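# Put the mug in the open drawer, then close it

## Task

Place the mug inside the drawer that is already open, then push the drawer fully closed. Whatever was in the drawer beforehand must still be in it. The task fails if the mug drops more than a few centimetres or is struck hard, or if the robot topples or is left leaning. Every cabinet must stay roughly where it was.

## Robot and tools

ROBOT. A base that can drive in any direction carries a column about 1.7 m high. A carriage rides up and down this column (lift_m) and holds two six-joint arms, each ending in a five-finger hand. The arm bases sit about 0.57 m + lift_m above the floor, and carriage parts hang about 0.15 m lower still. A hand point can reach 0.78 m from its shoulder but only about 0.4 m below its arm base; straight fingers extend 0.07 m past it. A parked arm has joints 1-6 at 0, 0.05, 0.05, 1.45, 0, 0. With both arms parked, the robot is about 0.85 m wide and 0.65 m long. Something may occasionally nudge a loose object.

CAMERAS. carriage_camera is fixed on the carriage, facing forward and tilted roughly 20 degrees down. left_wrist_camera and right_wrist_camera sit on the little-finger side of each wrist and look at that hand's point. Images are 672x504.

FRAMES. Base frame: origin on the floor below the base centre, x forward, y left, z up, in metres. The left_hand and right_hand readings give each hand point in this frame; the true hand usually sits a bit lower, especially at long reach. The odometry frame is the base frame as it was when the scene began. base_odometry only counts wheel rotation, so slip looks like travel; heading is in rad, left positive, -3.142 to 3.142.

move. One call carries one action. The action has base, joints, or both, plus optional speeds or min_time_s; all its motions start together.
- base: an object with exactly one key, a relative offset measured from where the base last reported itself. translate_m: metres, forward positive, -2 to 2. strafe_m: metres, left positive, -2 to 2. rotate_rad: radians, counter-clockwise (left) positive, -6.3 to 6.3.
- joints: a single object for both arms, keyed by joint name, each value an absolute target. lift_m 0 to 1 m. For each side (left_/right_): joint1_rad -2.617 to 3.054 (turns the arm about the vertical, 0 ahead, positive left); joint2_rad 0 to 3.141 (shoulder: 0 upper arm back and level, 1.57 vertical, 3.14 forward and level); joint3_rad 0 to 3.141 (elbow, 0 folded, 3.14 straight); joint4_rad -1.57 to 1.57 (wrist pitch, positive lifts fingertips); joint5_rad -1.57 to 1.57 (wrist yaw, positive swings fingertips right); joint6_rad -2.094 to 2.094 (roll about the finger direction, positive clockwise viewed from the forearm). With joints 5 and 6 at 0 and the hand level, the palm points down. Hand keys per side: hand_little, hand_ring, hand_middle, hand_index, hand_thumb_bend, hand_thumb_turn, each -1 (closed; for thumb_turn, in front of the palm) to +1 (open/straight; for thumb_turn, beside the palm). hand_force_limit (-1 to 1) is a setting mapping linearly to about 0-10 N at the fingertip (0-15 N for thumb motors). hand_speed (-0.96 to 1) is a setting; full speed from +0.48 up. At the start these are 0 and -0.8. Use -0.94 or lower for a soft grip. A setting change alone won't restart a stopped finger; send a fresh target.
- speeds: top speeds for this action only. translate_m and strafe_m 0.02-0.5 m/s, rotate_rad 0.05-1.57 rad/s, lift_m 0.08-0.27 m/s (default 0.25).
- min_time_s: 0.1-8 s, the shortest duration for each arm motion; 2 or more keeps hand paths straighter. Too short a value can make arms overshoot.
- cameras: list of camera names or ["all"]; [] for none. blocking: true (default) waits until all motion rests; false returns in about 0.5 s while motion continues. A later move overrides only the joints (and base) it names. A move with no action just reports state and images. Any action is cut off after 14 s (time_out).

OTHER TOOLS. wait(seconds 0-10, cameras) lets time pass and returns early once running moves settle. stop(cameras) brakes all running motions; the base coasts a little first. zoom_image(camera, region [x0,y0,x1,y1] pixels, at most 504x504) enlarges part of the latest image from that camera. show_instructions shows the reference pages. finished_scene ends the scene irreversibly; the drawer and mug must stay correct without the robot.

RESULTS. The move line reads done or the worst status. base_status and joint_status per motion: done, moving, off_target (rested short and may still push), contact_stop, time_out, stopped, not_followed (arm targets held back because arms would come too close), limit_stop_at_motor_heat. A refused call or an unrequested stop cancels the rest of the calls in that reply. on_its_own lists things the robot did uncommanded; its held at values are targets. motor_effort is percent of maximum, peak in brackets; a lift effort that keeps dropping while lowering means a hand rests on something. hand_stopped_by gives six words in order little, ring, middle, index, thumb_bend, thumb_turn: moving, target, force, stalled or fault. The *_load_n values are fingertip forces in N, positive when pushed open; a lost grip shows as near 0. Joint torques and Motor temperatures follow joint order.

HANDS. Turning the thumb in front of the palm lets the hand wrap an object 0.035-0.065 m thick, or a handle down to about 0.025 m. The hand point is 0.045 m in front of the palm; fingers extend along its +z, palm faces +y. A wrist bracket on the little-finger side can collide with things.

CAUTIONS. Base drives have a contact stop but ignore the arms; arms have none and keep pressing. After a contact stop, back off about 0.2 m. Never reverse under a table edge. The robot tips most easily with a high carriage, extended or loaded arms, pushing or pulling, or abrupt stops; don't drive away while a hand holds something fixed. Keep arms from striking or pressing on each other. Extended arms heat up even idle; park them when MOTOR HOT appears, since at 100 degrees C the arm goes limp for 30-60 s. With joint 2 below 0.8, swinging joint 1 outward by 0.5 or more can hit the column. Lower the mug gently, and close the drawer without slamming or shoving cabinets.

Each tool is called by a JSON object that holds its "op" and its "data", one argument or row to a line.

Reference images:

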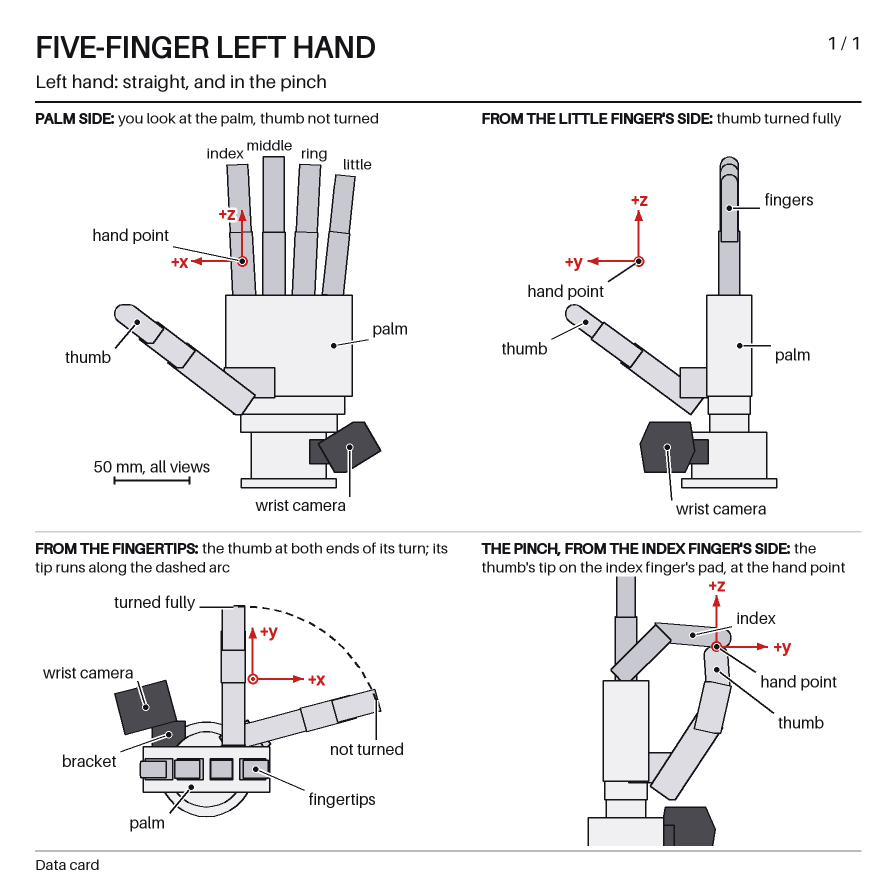

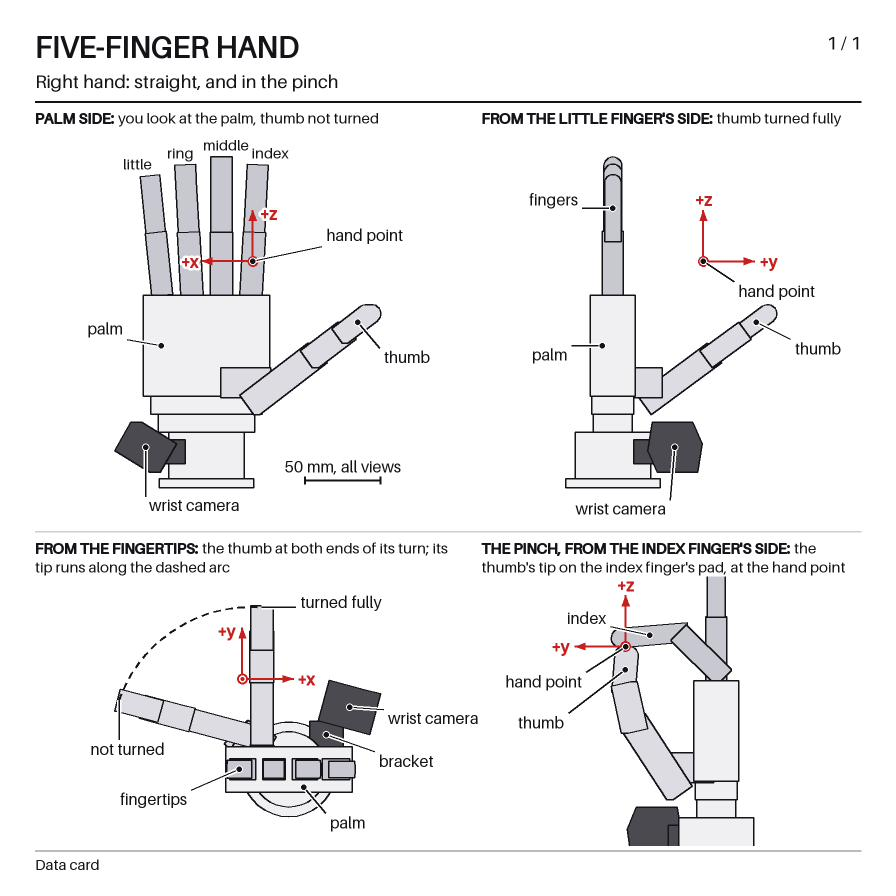

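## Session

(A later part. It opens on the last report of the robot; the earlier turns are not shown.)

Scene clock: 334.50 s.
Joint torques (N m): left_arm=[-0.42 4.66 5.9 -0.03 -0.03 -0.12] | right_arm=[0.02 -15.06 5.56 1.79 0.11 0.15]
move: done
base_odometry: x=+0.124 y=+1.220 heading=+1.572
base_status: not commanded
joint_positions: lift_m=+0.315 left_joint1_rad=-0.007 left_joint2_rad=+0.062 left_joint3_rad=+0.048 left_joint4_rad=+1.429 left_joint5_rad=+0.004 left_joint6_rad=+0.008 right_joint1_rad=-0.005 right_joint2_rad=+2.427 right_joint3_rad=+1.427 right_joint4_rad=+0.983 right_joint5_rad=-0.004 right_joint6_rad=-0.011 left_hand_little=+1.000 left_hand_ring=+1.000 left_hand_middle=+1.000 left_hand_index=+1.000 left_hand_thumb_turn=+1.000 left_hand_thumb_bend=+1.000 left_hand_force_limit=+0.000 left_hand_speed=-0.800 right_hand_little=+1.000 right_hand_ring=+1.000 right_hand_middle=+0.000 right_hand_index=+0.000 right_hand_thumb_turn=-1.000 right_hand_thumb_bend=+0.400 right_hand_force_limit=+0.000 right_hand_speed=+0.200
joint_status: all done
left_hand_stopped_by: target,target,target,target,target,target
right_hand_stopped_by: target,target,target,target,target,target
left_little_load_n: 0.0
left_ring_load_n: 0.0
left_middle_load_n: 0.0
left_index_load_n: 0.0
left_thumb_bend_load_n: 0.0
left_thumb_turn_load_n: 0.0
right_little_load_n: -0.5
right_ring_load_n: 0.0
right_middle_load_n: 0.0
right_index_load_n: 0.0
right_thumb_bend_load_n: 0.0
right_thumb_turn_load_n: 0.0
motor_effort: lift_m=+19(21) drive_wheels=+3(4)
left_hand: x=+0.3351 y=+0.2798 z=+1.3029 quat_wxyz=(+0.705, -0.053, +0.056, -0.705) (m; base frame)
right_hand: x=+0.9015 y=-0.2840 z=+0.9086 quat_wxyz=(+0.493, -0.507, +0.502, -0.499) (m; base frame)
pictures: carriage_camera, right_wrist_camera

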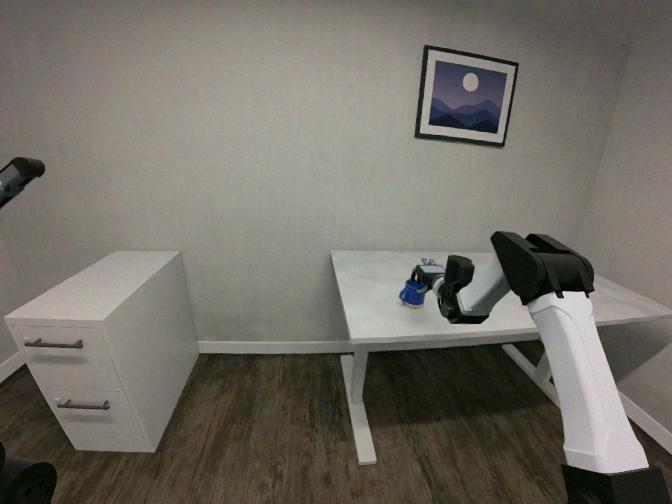

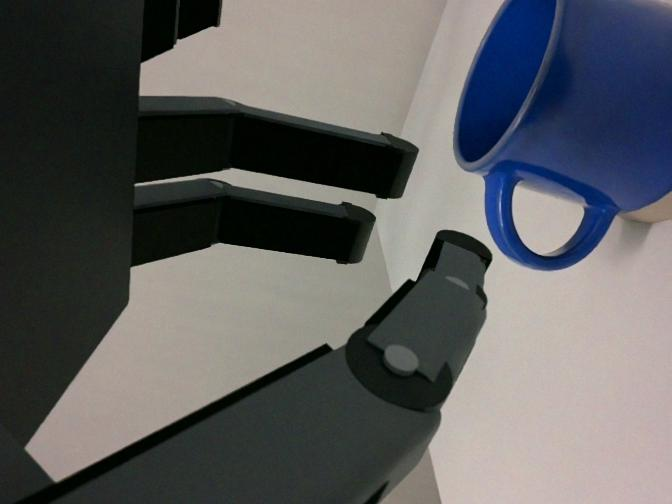

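{"op": "move", "data": {
  "base": {"strafe_m": -0.025},
  "joints": {"lift_m": 0.33}
}}

{"op": "move", "data": {
  "base": {"translate_m": 0.03},
  "speeds": {"translate_m": 0.1},
  "cameras": ["carriage_camera", "right_wrist_camera"]
}}

{"op": "zoom_image", "data": {
  "camera": "carriage_camera",
  "region": [380, 240, 460, 320]
}}

Scene clock: 359.67 s.
Joint torques (N m): left_arm=[-0.39 4.64 5.87 -0.03 -0.03 -0.11] | right_arm=[0.02 -15.04 5.49 1.74 0.09 0.15]
Motor temperatures (°C): left_arm=[22 26 31 25 25 25] | right_arm=[21 45 31 35 21 23]
move: done
base_odometry: x=+0.149 y=+1.221 heading=+1.572
base_status: done
joint_positions: lift_m=+0.330 left_joint1_rad=-0.007 left_joint2_rad=+0.062 left_joint3_rad=+0.048 left_joint4_rad=+1.429 left_joint5_rad=+0.004 left_joint6_rad=+0.008 right_joint1_rad=-0.004 right_joint2_rad=+2.427 right_joint3_rad=+1.427 right_joint4_rad=+0.990 right_joint5_rad=-0.001 right_joint6_rad=-0.011 left_hand_little=+1.000 left_hand_ring=+1.000 left_hand_middle=+1.000 left_hand_index=+1.000 left_hand_thumb_turn=+1.000 left_hand_thumb_bend=+1.000 left_hand_force_limit=+0.000 left_hand_speed=-0.800 right_hand_little=+1.000 right_hand_ring=+1.000 right_hand_middle=+0.000 right_hand_index=+0.000 right_hand_thumb_turn=-1.000 right_hand_thumb_bend=+0.400 right_hand_force_limit=+0.000 right_hand_speed=+0.200
joint_status: all done
left_hand_stopped_by: target,target,target,target,target,target
right_hand_stopped_by: target,target,target,target,target,target
left_little_load_n: 0.0
left_ring_load_n: 0.0
left_middle_load_n: 0.0
left_index_load_n: 0.0
left_thumb_bend_load_n: 0.0
left_thumb_turn_load_n: 0.0
right_little_load_n: 0.0
right_ring_load_n: 0.0
right_middle_load_n: 0.0
right_index_load_n: 0.0
right_thumb_bend_load_n: 0.0
right_thumb_turn_load_n: 0.0
motor_effort: lift_m=+20(26) drive_wheels=-2(10)
left_hand: x=+0.3352 y=+0.2798 z=+1.3176 quat_wxyz=(+0.705, -0.053, +0.056, -0.705) (m; base frame)
right_hand: x=+0.9019 y=-0.2840 z=+0.9251 quat_wxyz=(+0.494, -0.505, +0.501, -0.501) (m; base frame)
pictures: none

Scene clock: 360.77 s.
Joint torques (N m): left_arm=[-0.42 4.66 5.94 -0.07 -0.02 -0.13] | right_arm=[0.1 -15.05 5.56 1.73 0.09 0.15]
move: done
base_odometry: x=+0.149 y=+1.251 heading=+1.572
base_status: done
joint_positions: lift_m=+0.330 left_joint1_rad=-0.007 left_joint2_rad=+0.062 left_joint3_rad=+0.048 left_joint4_rad=+1.428 left_joint5_rad=+0.004 left_joint6_rad=+0.008 right_joint1_rad=-0.004 right_joint2_rad=+2.427 right_joint3_rad=+1.427 right_joint4_rad=+0.988 right_joint5_rad=-0.001 right_joint6_rad=-0.011 left_hand_little=+1.000 left_hand_ring=+1.000 left_hand_middle=+1.000 left_hand_index=+1.000 left_hand_thumb_turn=+1.000 left_hand_thumb_bend=+1.000 left_hand_force_limit=+0.000 left_hand_speed=-0.800 right_hand_little=+1.000 right_hand_ring=+1.000 right_hand_middle=+0.000 right_hand_index=+0.000 right_hand_thumb_turn=-1.000 right_hand_thumb_bend=+0.400 right_hand_force_limit=+0.000 right_hand_speed=+0.200
joint_status: not commanded
left_hand_stopped_by: target,target,target,target,target,target
right_hand_stopped_by: target,target,target,target,target,target
left_little_load_n: 0.0
left_ring_load_n: 0.0
left_middle_load_n: 0.0
left_index_load_n: 0.0
left_thumb_bend_load_n: 0.0
left_thumb_turn_load_n: 0.0
right_little_load_n: 0.0
right_ring_load_n: 0.0
right_middle_load_n: 0.0
right_index_load_n: 0.0
right_thumb_bend_load_n: 0.0
right_thumb_turn_load_n: 0.5
motor_effort: lift_m=+20(22) drive_wheels=+4(8)
left_hand: x=+0.3355 y=+0.2798 z=+1.3175 quat_wxyz=(+0.705, -0.053, +0.057, -0.705) (m; base frame)
right_hand: x=+0.9019 y=-0.2840 z=+0.9248 quat_wxyz=(+0.494, -0.505, +0.501, -0.500) (m; base frame)
pictures: carriage_camera, right_wrist_camera

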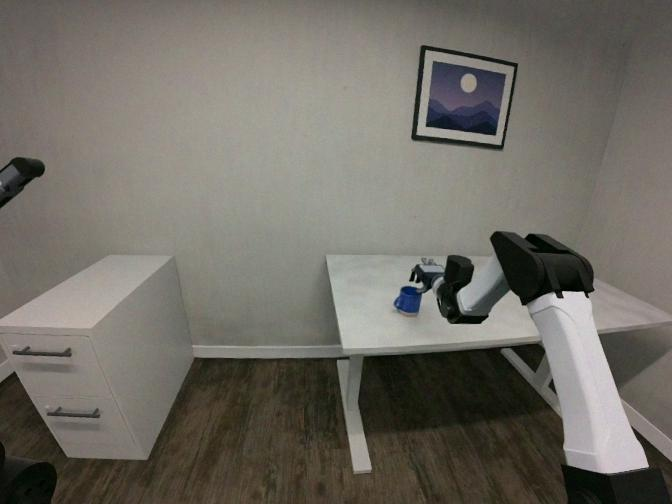

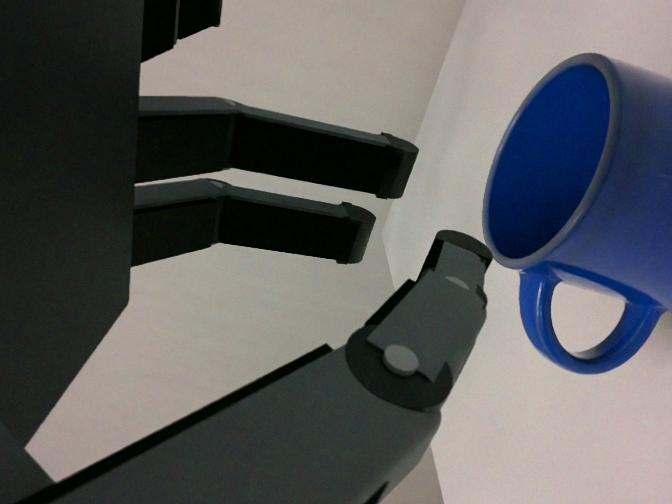

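Scaled by 6.300 from the camera's 672x504 image, which has a finer 960x720 frame.

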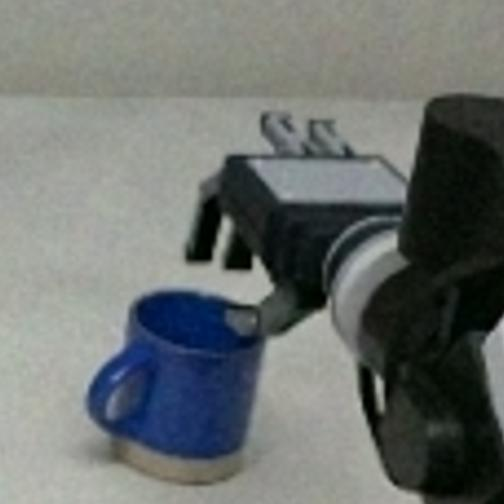

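{"op": "move", "data": {
  "joints": {"lift_m": 0.305},
  "speeds": {"lift_m": 0.08},
  "cameras": ["carriage_camera", "right_wrist_camera"]
}}

{"op": "zoom_image", "data": {
  "camera": "carriage_camera",
  "region": [380, 240, 460, 320]
}}

Scene clock: 374.80 s.
Joint torques (N m): left_arm=[-0.42 4.7 5.86 0.07 -0.03 -0.12] | right_arm=[-0.03 -15.12 5.53 1.79 0.09 0.16]
move: done
base_odometry: x=+0.149 y=+1.251 heading=+1.572
base_status: not commanded
joint_positions: lift_m=+0.305 left_joint1_rad=-0.007 left_joint2_rad=+0.062 left_joint3_rad=+0.048 left_joint4_rad=+1.429 left_joint5_rad=+0.004 left_joint6_rad=+0.008 right_joint1_rad=-0.004 right_joint2_rad=+2.427 right_joint3_rad=+1.427 right_joint4_rad=+0.985 right_joint5_rad=-0.001 right_joint6_rad=-0.011 left_hand_little=+1.000 left_hand_ring=+1.000 left_hand_middle=+1.000 left_hand_index=+1.000 left_hand_thumb_turn=+1.000 left_hand_thumb_bend=+1.000 left_hand_force_limit=+0.000 left_hand_speed=-0.800 right_hand_little=+1.000 right_hand_ring=+1.000 right_hand_middle=+0.000 right_hand_index=+0.000 right_hand_thumb_turn=-1.000 right_hand_thumb_bend=+0.400 right_hand_force_limit=+0.000 right_hand_speed=+0.200
joint_status: all done
left_hand_stopped_by: target,target,target,target,target,target
right_hand_stopped_by: target,target,target,target,target,target
left_little_load_n: 0.0
left_ring_load_n: 0.0
left_middle_load_n: 0.0
left_index_load_n: 0.0
left_thumb_bend_load_n: 0.0
left_thumb_turn_load_n: 0.0
right_little_load_n: 0.0
right_ring_load_n: -0.5
right_middle_load_n: 0.0
right_index_load_n: 0.0
right_thumb_bend_load_n: 0.0
right_thumb_turn_load_n: 0.0
motor_effort: lift_m=+21(21) drive_wheels=-3(5)
left_hand: x=+0.3354 y=+0.2798 z=+1.2927 quat_wxyz=(+0.705, -0.053, +0.057, -0.705) (m; base frame)
right_hand: x=+0.9017 y=-0.2840 z=+0.8990 quat_wxyz=(+0.493, -0.506, +0.502, -0.500) (m; base frame)
pictures: carriage_camera, right_wrist_camera

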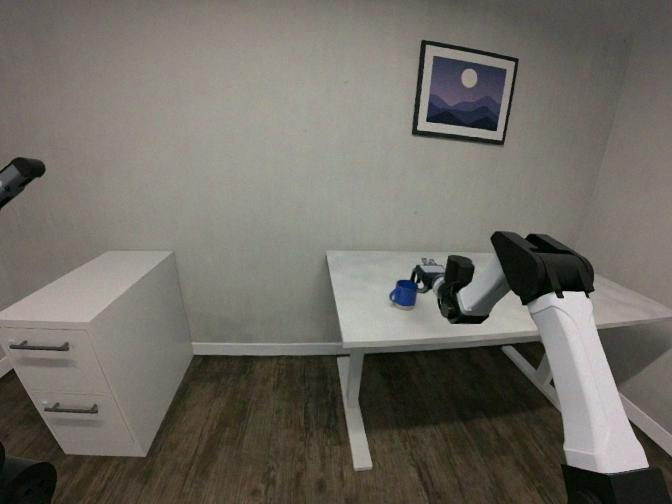

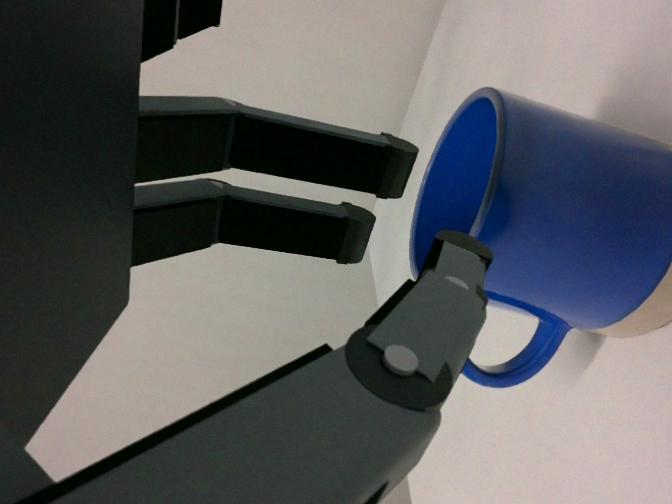

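Scaled by 6.300 from the camera's 672x504 image, which has a finer 960x720 frame.

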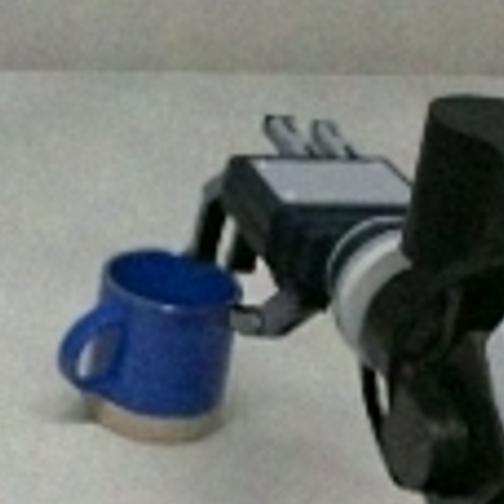

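{"op": "move", "data": {
  "joints": {"right_hand_index": 0.15, "right_hand_middle": 0.15, "right_hand_thumb_bend": 0.7}
}}

{"op": "move", "data": {
  "joints": {"lift_m": 0.29},
  "speeds": {"lift_m": 0.08},
  "cameras": ["right_wrist_camera"]
}}

Scene clock: 391.23 s.
Joint torques (N m): left_arm=[-0.47 4.75 5.89 -0.02 -0.03 -0.12] | right_arm=[0.02 -15.06 5.53 1.78 0.1 0.16]
move: done
base_odometry: x=+0.149 y=+1.251 heading=+1.572
base_status: not commanded
joint_positions: lift_m=+0.305 left_joint1_rad=-0.007 left_joint2_rad=+0.062 left_joint3_rad=+0.048 left_joint4_rad=+1.429 left_joint5_rad=+0.004 left_joint6_rad=+0.008 right_joint1_rad=-0.004 right_joint2_rad=+2.427 right_joint3_rad=+1.427 right_joint4_rad=+0.985 right_joint5_rad=-0.001 right_joint6_rad=-0.011 left_hand_little=+1.000 left_hand_ring=+1.000 left_hand_middle=+1.000 left_hand_index=+1.000 left_hand_thumb_turn=+1.000 left_hand_thumb_bend=+1.000 left_hand_force_limit=+0.000 left_hand_speed=-0.800 right_hand_little=+1.000 right_hand_ring=+1.000 right_hand_middle=+0.150 right_hand_index=+0.150 right_hand_thumb_turn=-1.000 right_hand_thumb_bend=+0.700 right_hand_force_limit=+0.000 right_hand_speed=+0.200
joint_status: all done
left_hand_stopped_by: target,target,target,target,target,target
right_hand_stopped_by: target,target,target,target,target,target
left_little_load_n: 0.0
left_ring_load_n: 0.0
left_middle_load_n: 0.0
left_index_load_n: 0.0
left_thumb_bend_load_n: 0.0
left_thumb_turn_load_n: 0.0
right_little_load_n: 0.0
right_ring_load_n: 0.0
right_middle_load_n: 0.0
right_index_load_n: 0.0
right_thumb_bend_load_n: 0.0
right_thumb_turn_load_n: 0.0
motor_effort: lift_m=+19(21) drive_wheels=+4(4)
left_hand: x=+0.3354 y=+0.2798 z=+1.2927 quat_wxyz=(+0.705, -0.053, +0.057, -0.705) (m; base frame)
right_hand: x=+0.9017 y=-0.2840 z=+0.8990 quat_wxyz=(+0.493, -0.506, +0.502, -0.500) (m; base frame)
pictures: none

Scene clock: 391.83 s.
Joint torques (N m): left_arm=[-0.46 4.64 6 -0.02 -0.03 -0.12] | right_arm=[0.08 -15.12 5.45 1.77 0.1 0.15]
move: done
base_odometry: x=+0.149 y=+1.251 heading=+1.572
base_status: not commanded
joint_positions: lift_m=+0.290 left_joint1_rad=-0.007 left_joint2_rad=+0.062 left_joint3_rad=+0.048 left_joint4_rad=+1.429 left_joint5_rad=+0.004 left_joint6_rad=+0.008 right_joint1_rad=-0.004 right_joint2_rad=+2.427 right_joint3_rad=+1.427 right_joint4_rad=+0.986 right_joint5_rad=-0.001 right_joint6_rad=-0.011 left_hand_little=+1.000 left_hand_ring=+1.000 left_hand_middle=+1.000 left_hand_index=+1.000 left_hand_thumb_turn=+1.000 left_hand_thumb_bend=+1.000 left_hand_force_limit=+0.000 left_hand_speed=-0.800 right_hand_little=+1.000 right_hand_ring=+1.000 right_hand_middle=+0.150 right_hand_index=+0.150 right_hand_thumb_turn=-1.000 right_hand_thumb_bend=+0.700 right_hand_force_limit=+0.000 right_hand_speed=+0.200
joint_status: all done
left_hand_stopped_by: target,target,target,target,target,target
right_hand_stopped_by: target,target,target,target,target,target
left_little_load_n: 0.0
left_ring_load_n: 0.0
left_middle_load_n: -0.5
left_index_load_n: 0.0
left_thumb_bend_load_n: 0.0
left_thumb_turn_load_n: 0.0
right_little_load_n: 0.0
right_ring_load_n: 0.0
right_middle_load_n: 0.0
right_index_load_n: 0.0
right_thumb_bend_load_n: 0.0
right_thumb_turn_load_n: 0.0
motor_effort: lift_m=+20(20) drive_wheels=+4(4)
left_hand: x=+0.3354 y=+0.2798 z=+1.2777 quat_wxyz=(+0.705, -0.053, +0.057, -0.705) (m; base frame)
right_hand: x=+0.9017 y=-0.2840 z=+0.8844 quat_wxyz=(+0.493, -0.505, +0.501, -0.500) (m; base frame)
pictures: right_wrist_camera

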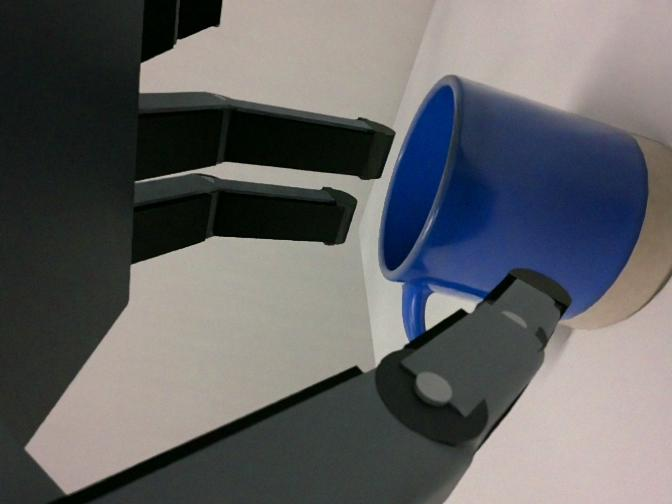

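{"op": "move", "data": {
  "joints": {"lift_m": 0.275},
  "speeds": {"lift_m": 0.08},
  "cameras": ["right_wrist_camera", "carriage_camera"]
}}

{"op": "zoom_image", "data": {
  "camera": "carriage_camera",
  "region": [380, 240, 460, 320]
}}

Scene clock: 397.07 s.
Joint torques (N m): left_arm=[-0.44 4.68 5.98 -0.01 -0.02 -0.13] | right_arm=[-0.03 -15.09 5.55 1.76 0.09 0.16]
move: done
base_odometry: x=+0.149 y=+1.251 heading=+1.572
base_status: not commanded
joint_positions: lift_m=+0.275 left_joint1_rad=-0.007 left_joint2_rad=+0.062 left_joint3_rad=+0.048 left_joint4_rad=+1.429 left_joint5_rad=+0.004 left_joint6_rad=+0.008 right_joint1_rad=-0.004 right_joint2_rad=+2.427 right_joint3_rad=+1.427 right_joint4_rad=+0.986 right_joint5_rad=-0.001 right_joint6_rad=-0.011 left_hand_little=+1.000 left_hand_ring=+1.000 left_hand_middle=+1.000 left_hand_index=+1.000 left_hand_thumb_turn=+1.000 left_hand_thumb_bend=+1.000 left_hand_force_limit=+0.000 left_hand_speed=-0.800 right_hand_little=+1.000 right_hand_ring=+1.000 right_hand_middle=+0.150 right_hand_index=+0.150 right_hand_thumb_turn=-1.000 right_hand_thumb_bend=+0.700 right_hand_force_limit=+0.000 right_hand_speed=+0.200
joint_status: all done
left_hand_stopped_by: target,target,target,target,target,target
right_hand_stopped_by: target,target,target,target,target,target
left_little_load_n: 0.0
left_ring_load_n: 0.0
left_middle_load_n: 0.0
left_index_load_n: 0.0
left_thumb_bend_load_n: 0.0
left_thumb_turn_load_n: 0.0
right_little_load_n: 0.0
right_ring_load_n: 0.0
right_middle_load_n: -0.5
right_index_load_n: 0.0
right_thumb_bend_load_n: 0.0
right_thumb_turn_load_n: 0.0
motor_effort: lift_m=+21(21) drive_wheels=+4(4)
left_hand: x=+0.3354 y=+0.2798 z=+1.2627 quat_wxyz=(+0.705, -0.053, +0.057, -0.705) (m; base frame)
right_hand: x=+0.9017 y=-0.2840 z=+0.8694 quat_wxyz=(+0.493, -0.505, +0.501, -0.500) (m; base frame)
pictures: carriage_camera, right_wrist_camera

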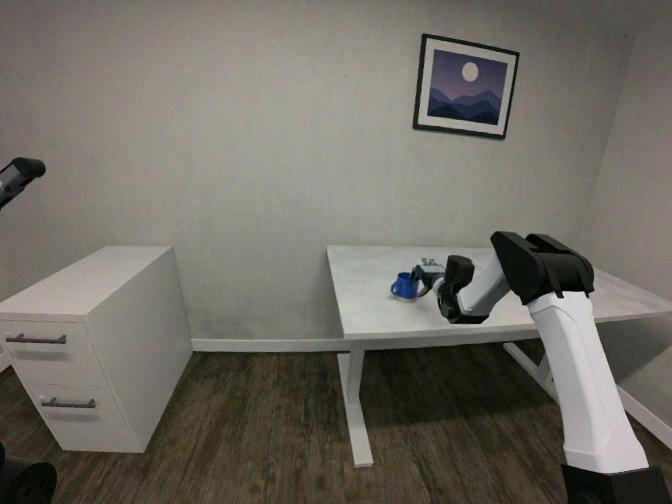

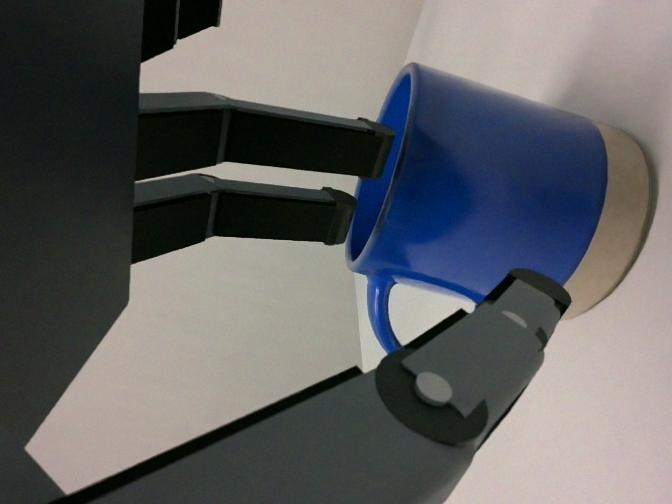

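Scaled by 6.300 from the camera's 672x504 image, which has a finer 960x720 frame.

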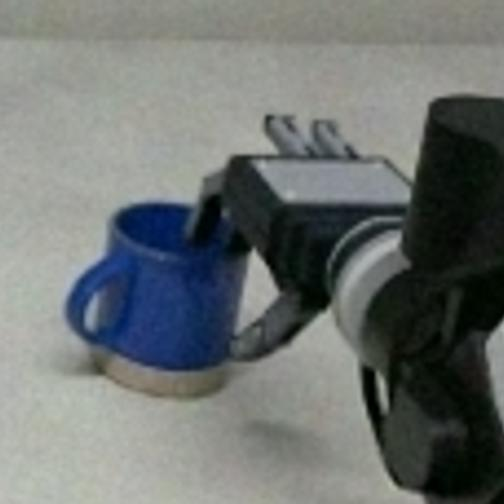

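{"op": "zoom_image", "data": {
  "camera": "carriage_camera",
  "region": [386, 264, 426, 304]
}}

Scaled by 12.600 from the camera's 672x504 image, which has a finer 960x720 frame.

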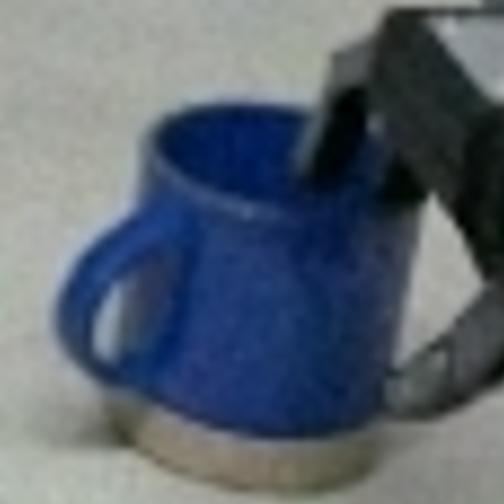

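{"op": "move", "data": {
  "base": {"translate_m": 0.01},
  "speeds": {"translate_m": 0.05}
}}

{"op": "move", "data": {
  "joints": {"lift_m": 0.263},
  "speeds": {"lift_m": 0.08},
  "cameras": ["right_wrist_camera", "carriage_camera"]
}}

{"op": "zoom_image", "data": {
  "camera": "carriage_camera",
  "region": [386, 254, 436, 304]
}}

Scene clock: 445.63 s.
Joint torques (N m): left_arm=[-0.35 4.7 5.94 -0.02 -0.03 -0.12] | right_arm=[-0.12 -15.1 5.59 1.77 0.1 0.16]
Motor temperatures (°C): left_arm=[22 26 31 25 25 25] | right_arm=[21 51 31 38 21 23]
move: done
base_odometry: x=+0.150 y=+1.261 heading=+1.571
base_status: done
joint_positions: lift_m=+0.275 left_joint1_rad=-0.007 left_joint2_rad=+0.062 left_joint3_rad=+0.048 left_joint4_rad=+1.428 left_joint5_rad=+0.004 left_joint6_rad=+0.008 right_joint1_rad=-0.004 right_joint2_rad=+2.427 right_joint3_rad=+1.427 right_joint4_rad=+0.986 right_joint5_rad=-0.001 right_joint6_rad=-0.011 left_hand_little=+1.000 left_hand_ring=+1.000 left_hand_middle=+1.000 left_hand_index=+1.000 left_hand_thumb_turn=+1.000 left_hand_thumb_bend=+1.000 left_hand_force_limit=+0.000 left_hand_speed=-0.800 right_hand_little=+1.000 right_hand_ring=+1.000 right_hand_middle=+0.150 right_hand_index=+0.150 right_hand_thumb_turn=-1.000 right_hand_thumb_bend=+0.700 right_hand_force_limit=+0.000 right_hand_speed=+0.200
joint_status: not commanded
left_hand_stopped_by: target,target,target,target,target,target
right_hand_stopped_by: target,target,target,target,target,target
left_little_load_n: 0.0
left_ring_load_n: 0.0
left_middle_load_n: 0.0
left_index_load_n: 0.0
left_thumb_bend_load_n: 0.0
left_thumb_turn_load_n: 0.0
right_little_load_n: 0.0
right_ring_load_n: 0.0
right_middle_load_n: 0.0
right_index_load_n: 0.0
right_thumb_bend_load_n: 0.0
right_thumb_turn_load_n: 0.0
motor_effort: lift_m=+18(21) drive_wheels=-3(10)
left_hand: x=+0.3355 y=+0.2798 z=+1.2627 quat_wxyz=(+0.705, -0.053, +0.057, -0.705) (m; base frame)
right_hand: x=+0.9017 y=-0.2840 z=+0.8694 quat_wxyz=(+0.493, -0.505, +0.501, -0.500) (m; base frame)
pictures: none

Scene clock: 446.17 s.
Joint torques (N m): left_arm=[-0.4 4.7 5.91 -0.03 -0.02 -0.11] | right_arm=[0.02 -15.06 5.53 1.54 0.07 0.15]
move: done
base_odometry: x=+0.150 y=+1.261 heading=+1.571
base_status: not commanded
joint_positions: lift_m=+0.263 left_joint1_rad=-0.007 left_joint2_rad=+0.062 left_joint3_rad=+0.048 left_joint4_rad=+1.428 left_joint5_rad=+0.004 left_joint6_rad=+0.008 right_joint1_rad=-0.004 right_joint2_rad=+2.427 right_joint3_rad=+1.427 right_joint4_rad=+1.011 right_joint5_rad=-0.001 right_joint6_rad=-0.010 left_hand_little=+1.000 left_hand_ring=+1.000 left_hand_middle=+1.000 left_hand_index=+1.000 left_hand_thumb_turn=+1.000 left_hand_thumb_bend=+1.000 left_hand_force_limit=+0.000 left_hand_speed=-0.800 right_hand_little=+1.000 right_hand_ring=+1.000 right_hand_middle=+0.150 right_hand_index=+0.150 right_hand_thumb_turn=-1.000 right_hand_thumb_bend=+0.700 right_hand_force_limit=+0.000 right_hand_speed=+0.200
joint_status: all done
left_hand_stopped_by: target,target,target,target,target,target
right_hand_stopped_by: target,target,target,target,target,target
left_little_load_n: 0.0
left_ring_load_n: 0.0
left_middle_load_n: 0.0
left_index_load_n: 0.0
left_thumb_bend_load_n: 0.0
left_thumb_turn_load_n: 0.0
right_little_load_n: 0.0
right_ring_load_n: 0.0
right_middle_load_n: 0.5
right_index_load_n: 0.0
right_thumb_bend_load_n: 0.0
right_thumb_turn_load_n: 0.0
motor_effort: lift_m=+18(20) drive_wheels=+4(4)
left_hand: x=+0.3355 y=+0.2798 z=+1.2507 quat_wxyz=(+0.705, -0.053, +0.057, -0.705) (m; base frame)
right_hand: x=+0.9032 y=-0.2839 z=+0.8640 quat_wxyz=(+0.499, -0.499, +0.495, -0.506) (m; base frame)
pictures: carriage_camera, right_wrist_camera

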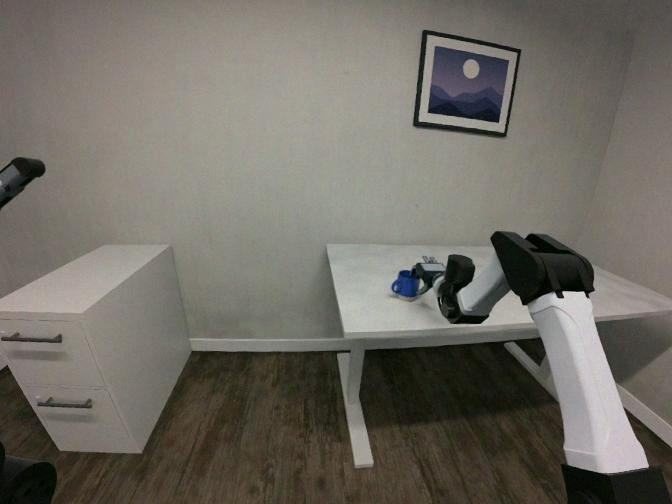

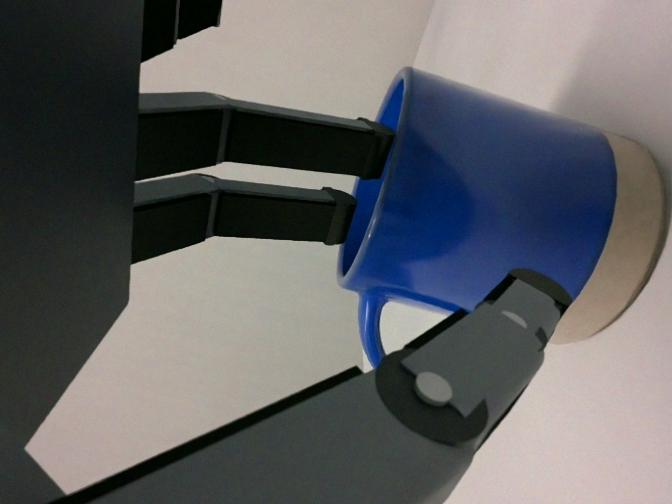

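Scaled by 10.080 from the camera's 672x504 image, which has a finer 960x720 frame.

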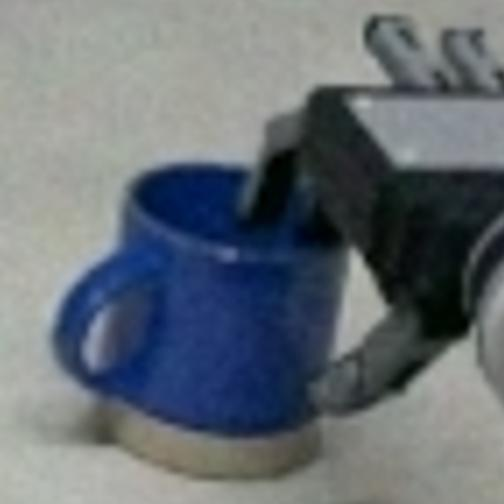

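{"op": "move", "data": {
  "joints": {"lift_m": 0.285}
}}

{"op": "move", "data": {
  "base": {"strafe_m": 0.014},
  "speeds": {"strafe_m": 0.05}
}}

{"op": "move", "data": {
  "base": {"translate_m": 0.01},
  "speeds": {"translate_m": 0.05}
}}

{"op": "wait", "data": {
  "seconds": 0.5,
  "cameras": ["carriage_camera", "right_wrist_camera"]
}}

{"op": "zoom_image", "data": {
  "camera": "carriage_camera",
  "region": [386, 254, 436, 304]
}}

Scene clock: 456.60 s.
Joint torques (N m): left_arm=[-0.46 4.68 5.89 -0.02 -0.03 -0.12] | right_arm=[0.16 -15.1 5.55 1.7 0.1 0.15]
move: done
base_odometry: x=+0.150 y=+1.261 heading=+1.571
base_status: not commanded
joint_positions: lift_m=+0.285 left_joint1_rad=-0.007 left_joint2_rad=+0.062 left_joint3_rad=+0.048 left_joint4_rad=+1.428 left_joint5_rad=+0.004 left_joint6_rad=+0.008 right_joint1_rad=-0.004 right_joint2_rad=+2.427 right_joint3_rad=+1.427 right_joint4_rad=+0.993 right_joint5_rad=-0.001 right_joint6_rad=-0.010 left_hand_little=+1.000 left_hand_ring=+1.000 left_hand_middle=+1.000 left_hand_index=+1.000 left_hand_thumb_turn=+1.000 left_hand_thumb_bend=+1.000 left_hand_force_limit=+0.000 left_hand_speed=-0.800 right_hand_little=+1.000 right_hand_ring=+1.000 right_hand_middle=+0.150 right_hand_index=+0.150 right_hand_thumb_turn=-1.000 right_hand_thumb_bend=+0.700 right_hand_force_limit=+0.000 right_hand_speed=+0.200
joint_status: all done
left_hand_stopped_by: target,target,target,target,target,target
right_hand_stopped_by: target,target,target,target,target,target
left_little_load_n: 0.0
left_ring_load_n: 0.0
left_middle_load_n: 0.0
left_index_load_n: 0.0
left_thumb_bend_load_n: 0.0
left_thumb_turn_load_n: 0.0
right_little_load_n: 0.0
right_ring_load_n: 0.0
right_middle_load_n: 0.0
right_index_load_n: 0.0
right_thumb_bend_load_n: 0.0
right_thumb_turn_load_n: 0.0
motor_effort: lift_m=+19(26) drive_wheels=-2(4)
left_hand: x=+0.3355 y=+0.2798 z=+1.2726 quat_wxyz=(+0.705, -0.053, +0.057, -0.705) (m; base frame)
right_hand: x=+0.9022 y=-0.2839 z=+0.8812 quat_wxyz=(+0.495, -0.504, +0.500, -0.502) (m; base frame)
pictures: none

Scene clock: 457.40 s.
Joint torques (N m): left_arm=[-0.43 4.68 5.89 -0.01 -0.03 -0.13] | right_arm=[-0.12 -15.04 5.56 1.71 0.07 0.15]
move: done
base_odometry: x=+0.136 y=+1.261 heading=+1.571
base_status: done
joint_positions: lift_m=+0.285 left_joint1_rad=-0.007 left_joint2_rad=+0.062 left_joint3_rad=+0.048 left_joint4_rad=+1.428 left_joint5_rad=+0.004 left_joint6_rad=+0.008 right_joint1_rad=-0.002 right_joint2_rad=+2.427 right_joint3_rad=+1.427 right_joint4_rad=+0.993 right_joint5_rad=-0.001 right_joint6_rad=-0.010 left_hand_little=+1.000 left_hand_ring=+1.000 left_hand_middle=+1.000 left_hand_index=+1.000 left_hand_thumb_turn=+1.000 left_hand_thumb_bend=+1.000 left_hand_force_limit=+0.000 left_hand_speed=-0.800 right_hand_little=+1.000 right_hand_ring=+1.000 right_hand_middle=+0.150 right_hand_index=+0.150 right_hand_thumb_turn=-1.000 right_hand_thumb_bend=+0.700 right_hand_force_limit=+0.000 right_hand_speed=+0.200
joint_status: not commanded
left_hand_stopped_by: target,target,target,target,target,target
right_hand_stopped_by: target,target,target,target,target,target
left_little_load_n: 0.0
left_ring_load_n: 0.0
left_middle_load_n: 0.0
left_index_load_n: 0.0
left_thumb_bend_load_n: 0.0
left_thumb_turn_load_n: 0.0
right_little_load_n: 0.0
right_ring_load_n: 0.0
right_middle_load_n: 0.0
right_index_load_n: 0.0
right_thumb_bend_load_n: 0.0
right_thumb_turn_load_n: 0.0
motor_effort: lift_m=+21(22) drive_wheels=+3(8)
left_hand: x=+0.3355 y=+0.2798 z=+1.2726 quat_wxyz=(+0.705, -0.053, +0.057, -0.705) (m; base frame)
right_hand: x=+0.9021 y=-0.2825 z=+0.8812 quat_wxyz=(+0.495, -0.504, +0.500, -0.501) (m; base frame)
pictures: none

Scene clock: 458.10 s.
Joint torques (N m): left_arm=[-0.46 4.68 5.76 0 -0.03 -0.11] | right_arm=[-0.24 -14.89 5.52 1.74 0.09 0.15]
move: done
base_odometry: x=+0.136 y=+1.271 heading=+1.571
base_status: done
joint_positions: lift_m=+0.285 left_joint1_rad=-0.007 left_joint2_rad=+0.062 left_joint3_rad=+0.048 left_joint4_rad=+1.428 left_joint5_rad=+0.004 left_joint6_rad=+0.008 right_joint1_rad=-0.002 right_joint2_rad=+2.427 right_joint3_rad=+1.427 right_joint4_rad=+0.989 right_joint5_rad=-0.001 right_joint6_rad=-0.010 left_hand_little=+1.000 left_hand_ring=+1.000 left_hand_middle=+1.000 left_hand_index=+1.000 left_hand_thumb_turn=+1.000 left_hand_thumb_bend=+1.000 left_hand_force_limit=+0.000 left_hand_speed=-0.800 right_hand_little=+1.000 right_hand_ring=+1.000 right_hand_middle=+0.150 right_hand_index=+0.150 right_hand_thumb_turn=-1.000 right_hand_thumb_bend=+0.700 right_hand_force_limit=+0.000 right_hand_speed=+0.200
joint_status: not commanded
left_hand_stopped_by: target,target,target,target,target,target
right_hand_stopped_by: target,target,target,target,target,target
left_little_load_n: 0.0
left_ring_load_n: 0.0
left_middle_load_n: 0.0
left_index_load_n: 0.0
left_thumb_bend_load_n: 0.0
left_thumb_turn_load_n: 0.0
right_little_load_n: 0.0
right_ring_load_n: 0.0
right_middle_load_n: 0.0
right_index_load_n: 0.0
right_thumb_bend_load_n: 0.0
right_thumb_turn_load_n: 0.0
motor_effort: lift_m=+21(21) drive_wheels=-2(8)
left_hand: x=+0.3356 y=+0.2798 z=+1.2725 quat_wxyz=(+0.705, -0.054, +0.057, -0.705) (m; base frame)
right_hand: x=+0.9019 y=-0.2825 z=+0.8803 quat_wxyz=(+0.494, -0.505, +0.500, -0.500) (m; base frame)
pictures: none

Scene clock: 458.60 s.
Joint torques (N m): left_arm=[-0.43 4.67 5.9 -0.01 -0.03 -0.12] | right_arm=[-0.18 -14.94 5.52 1.74 0.09 0.15]
base_odometry: x=+0.136 y=+1.271 heading=+1.571
base_status: done
joint_positions: lift_m=+0.285 left_joint1_rad=-0.007 left_joint2_rad=+0.062 left_joint3_rad=+0.048 left_joint4_rad=+1.428 left_joint5_rad=+0.004 left_joint6_rad=+0.008 right_joint1_rad=-0.002 right_joint2_rad=+2.427 right_joint3_rad=+1.427 right_joint4_rad=+0.989 right_joint5_rad=-0.001 right_joint6_rad=-0.010 left_hand_little=+1.000 left_hand_ring=+1.000 left_hand_middle=+1.000 left_hand_index=+1.000 left_hand_thumb_turn=+1.000 left_hand_thumb_bend=+1.000 left_hand_force_limit=+0.000 left_hand_speed=-0.800 right_hand_little=+1.000 right_hand_ring=+1.000 right_hand_middle=+0.150 right_hand_index=+0.150 right_hand_thumb_turn=-1.000 right_hand_thumb_bend=+0.700 right_hand_force_limit=+0.000 right_hand_speed=+0.200
joint_status: not commanded
left_hand_stopped_by: target,target,target,target,target,target
right_hand_stopped_by: target,target,target,target,target,target
left_little_load_n: 0.0
left_ring_load_n: 0.0
left_middle_load_n: 0.0
left_index_load_n: 0.0
left_thumb_bend_load_n: 0.0
left_thumb_turn_load_n: 0.0
right_little_load_n: 0.0
right_ring_load_n: 0.0
right_middle_load_n: 0.0
right_index_load_n: 0.0
right_thumb_bend_load_n: 0.0
right_thumb_turn_load_n: 0.0
motor_effort: lift_m=+19(21) drive_wheels=-2(8)
left_hand: x=+0.3356 y=+0.2798 z=+1.2725 quat_wxyz=(+0.705, -0.054, +0.057, -0.705) (m; base frame)
right_hand: x=+0.9019 y=-0.2825 z=+0.8803 quat_wxyz=(+0.494, -0.505, +0.500, -0.500) (m; base frame)
wait: 0.50 s; at rest by 0.27 s
pictures: carriage_camera, right_wrist_camera

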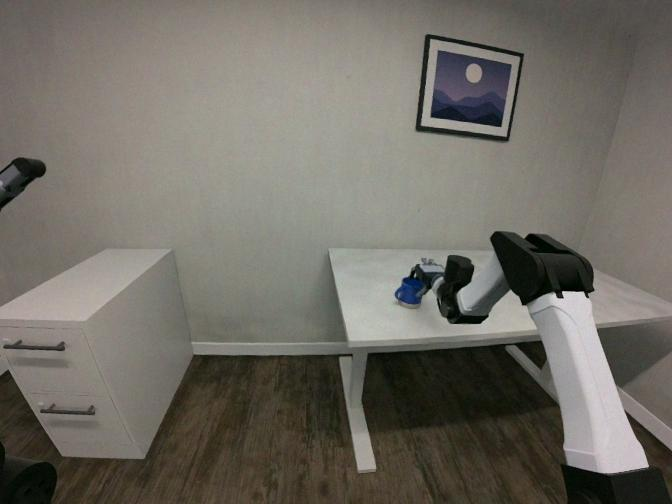

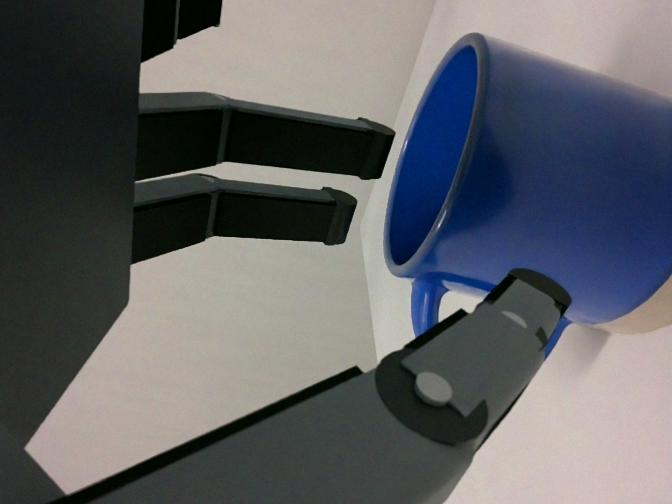

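Scaled by 10.080 from the camera's 672x504 image, which has a finer 960x720 frame.

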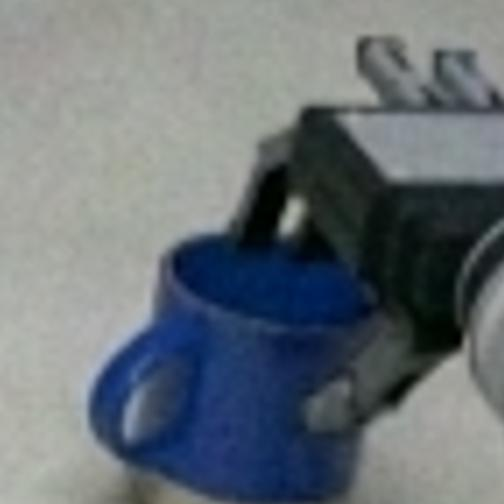

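{"op": "move", "data": {
  "joints": {"lift_m": 0.262},
  "speeds": {"lift_m": 0.08},
  "cameras": ["carriage_camera", "right_wrist_camera"]
}}

{"op": "zoom_image", "data": {
  "camera": "carriage_camera",
  "region": [376, 234, 456, 314]
}}

Scene clock: 476.50 s.
Joint torques (N m): left_arm=[-0.42 4.68 5.87 0 -0.03 -0.12] | right_arm=[-0.18 -15.08 5.5 1.72 0.08 0.14]
move: done
base_odometry: x=+0.136 y=+1.271 heading=+1.571
base_status: not commanded
joint_positions: lift_m=+0.262 left_joint1_rad=-0.007 left_joint2_rad=+0.062 left_joint3_rad=+0.048 left_joint4_rad=+1.428 left_joint5_rad=+0.004 left_joint6_rad=+0.008 right_joint1_rad=-0.002 right_joint2_rad=+2.427 right_joint3_rad=+1.427 right_joint4_rad=+0.991 right_joint5_rad=+0.000 right_joint6_rad=-0.010 left_hand_little=+1.000 left_hand_ring=+1.000 left_hand_middle=+1.000 left_hand_index=+1.000 left_hand_thumb_turn=+1.000 left_hand_thumb_bend=+1.000 left_hand_force_limit=+0.000 left_hand_speed=-0.800 right_hand_little=+1.000 right_hand_ring=+1.000 right_hand_middle=+0.150 right_hand_index=+0.150 right_hand_thumb_turn=-1.000 right_hand_thumb_bend=+0.700 right_hand_force_limit=+0.000 right_hand_speed=+0.200
joint_status: all done
left_hand_stopped_by: target,target,target,target,target,target
right_hand_stopped_by: target,target,target,target,target,target
left_little_load_n: 0.0
left_ring_load_n: 0.0
left_middle_load_n: 0.0
left_index_load_n: 0.0
left_thumb_bend_load_n: 0.0
left_thumb_turn_load_n: 0.0
right_little_load_n: 0.0
right_ring_load_n: 0.0
right_middle_load_n: 0.0
right_index_load_n: 0.0
right_thumb_bend_load_n: 0.0
right_thumb_turn_load_n: 0.0
motor_effort: lift_m=+20(22) drive_wheels=-2(3)
left_hand: x=+0.3356 y=+0.2798 z=+1.2497 quat_wxyz=(+0.705, -0.054, +0.057, -0.705) (m; base frame)
right_hand: x=+0.9021 y=-0.2826 z=+0.8581 quat_wxyz=(+0.495, -0.504, +0.500, -0.501) (m; base frame)
pictures: carriage_camera, right_wrist_camera

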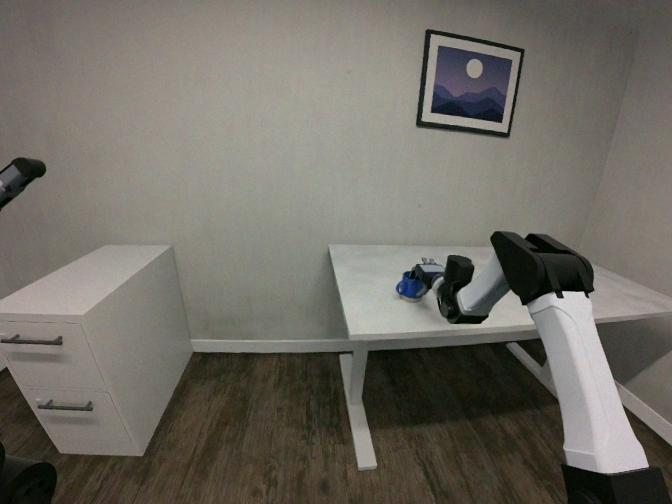

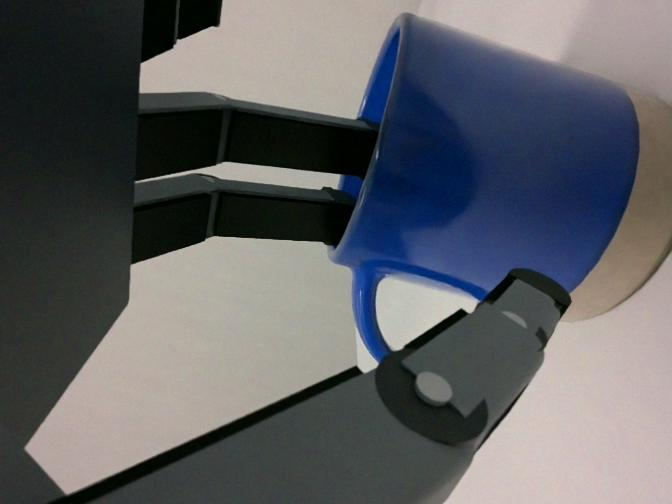

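Scaled by 6.300 from the camera's 672x504 image, which has a finer 960x720 frame.

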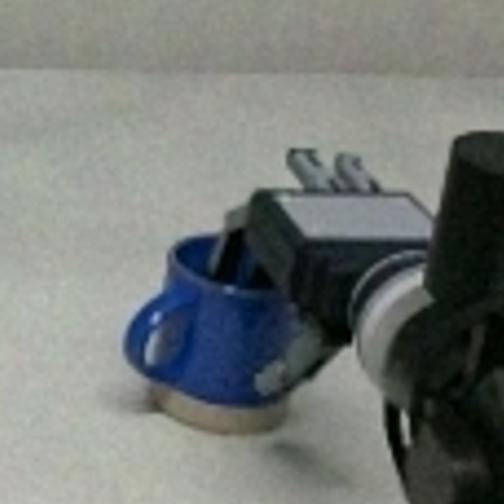

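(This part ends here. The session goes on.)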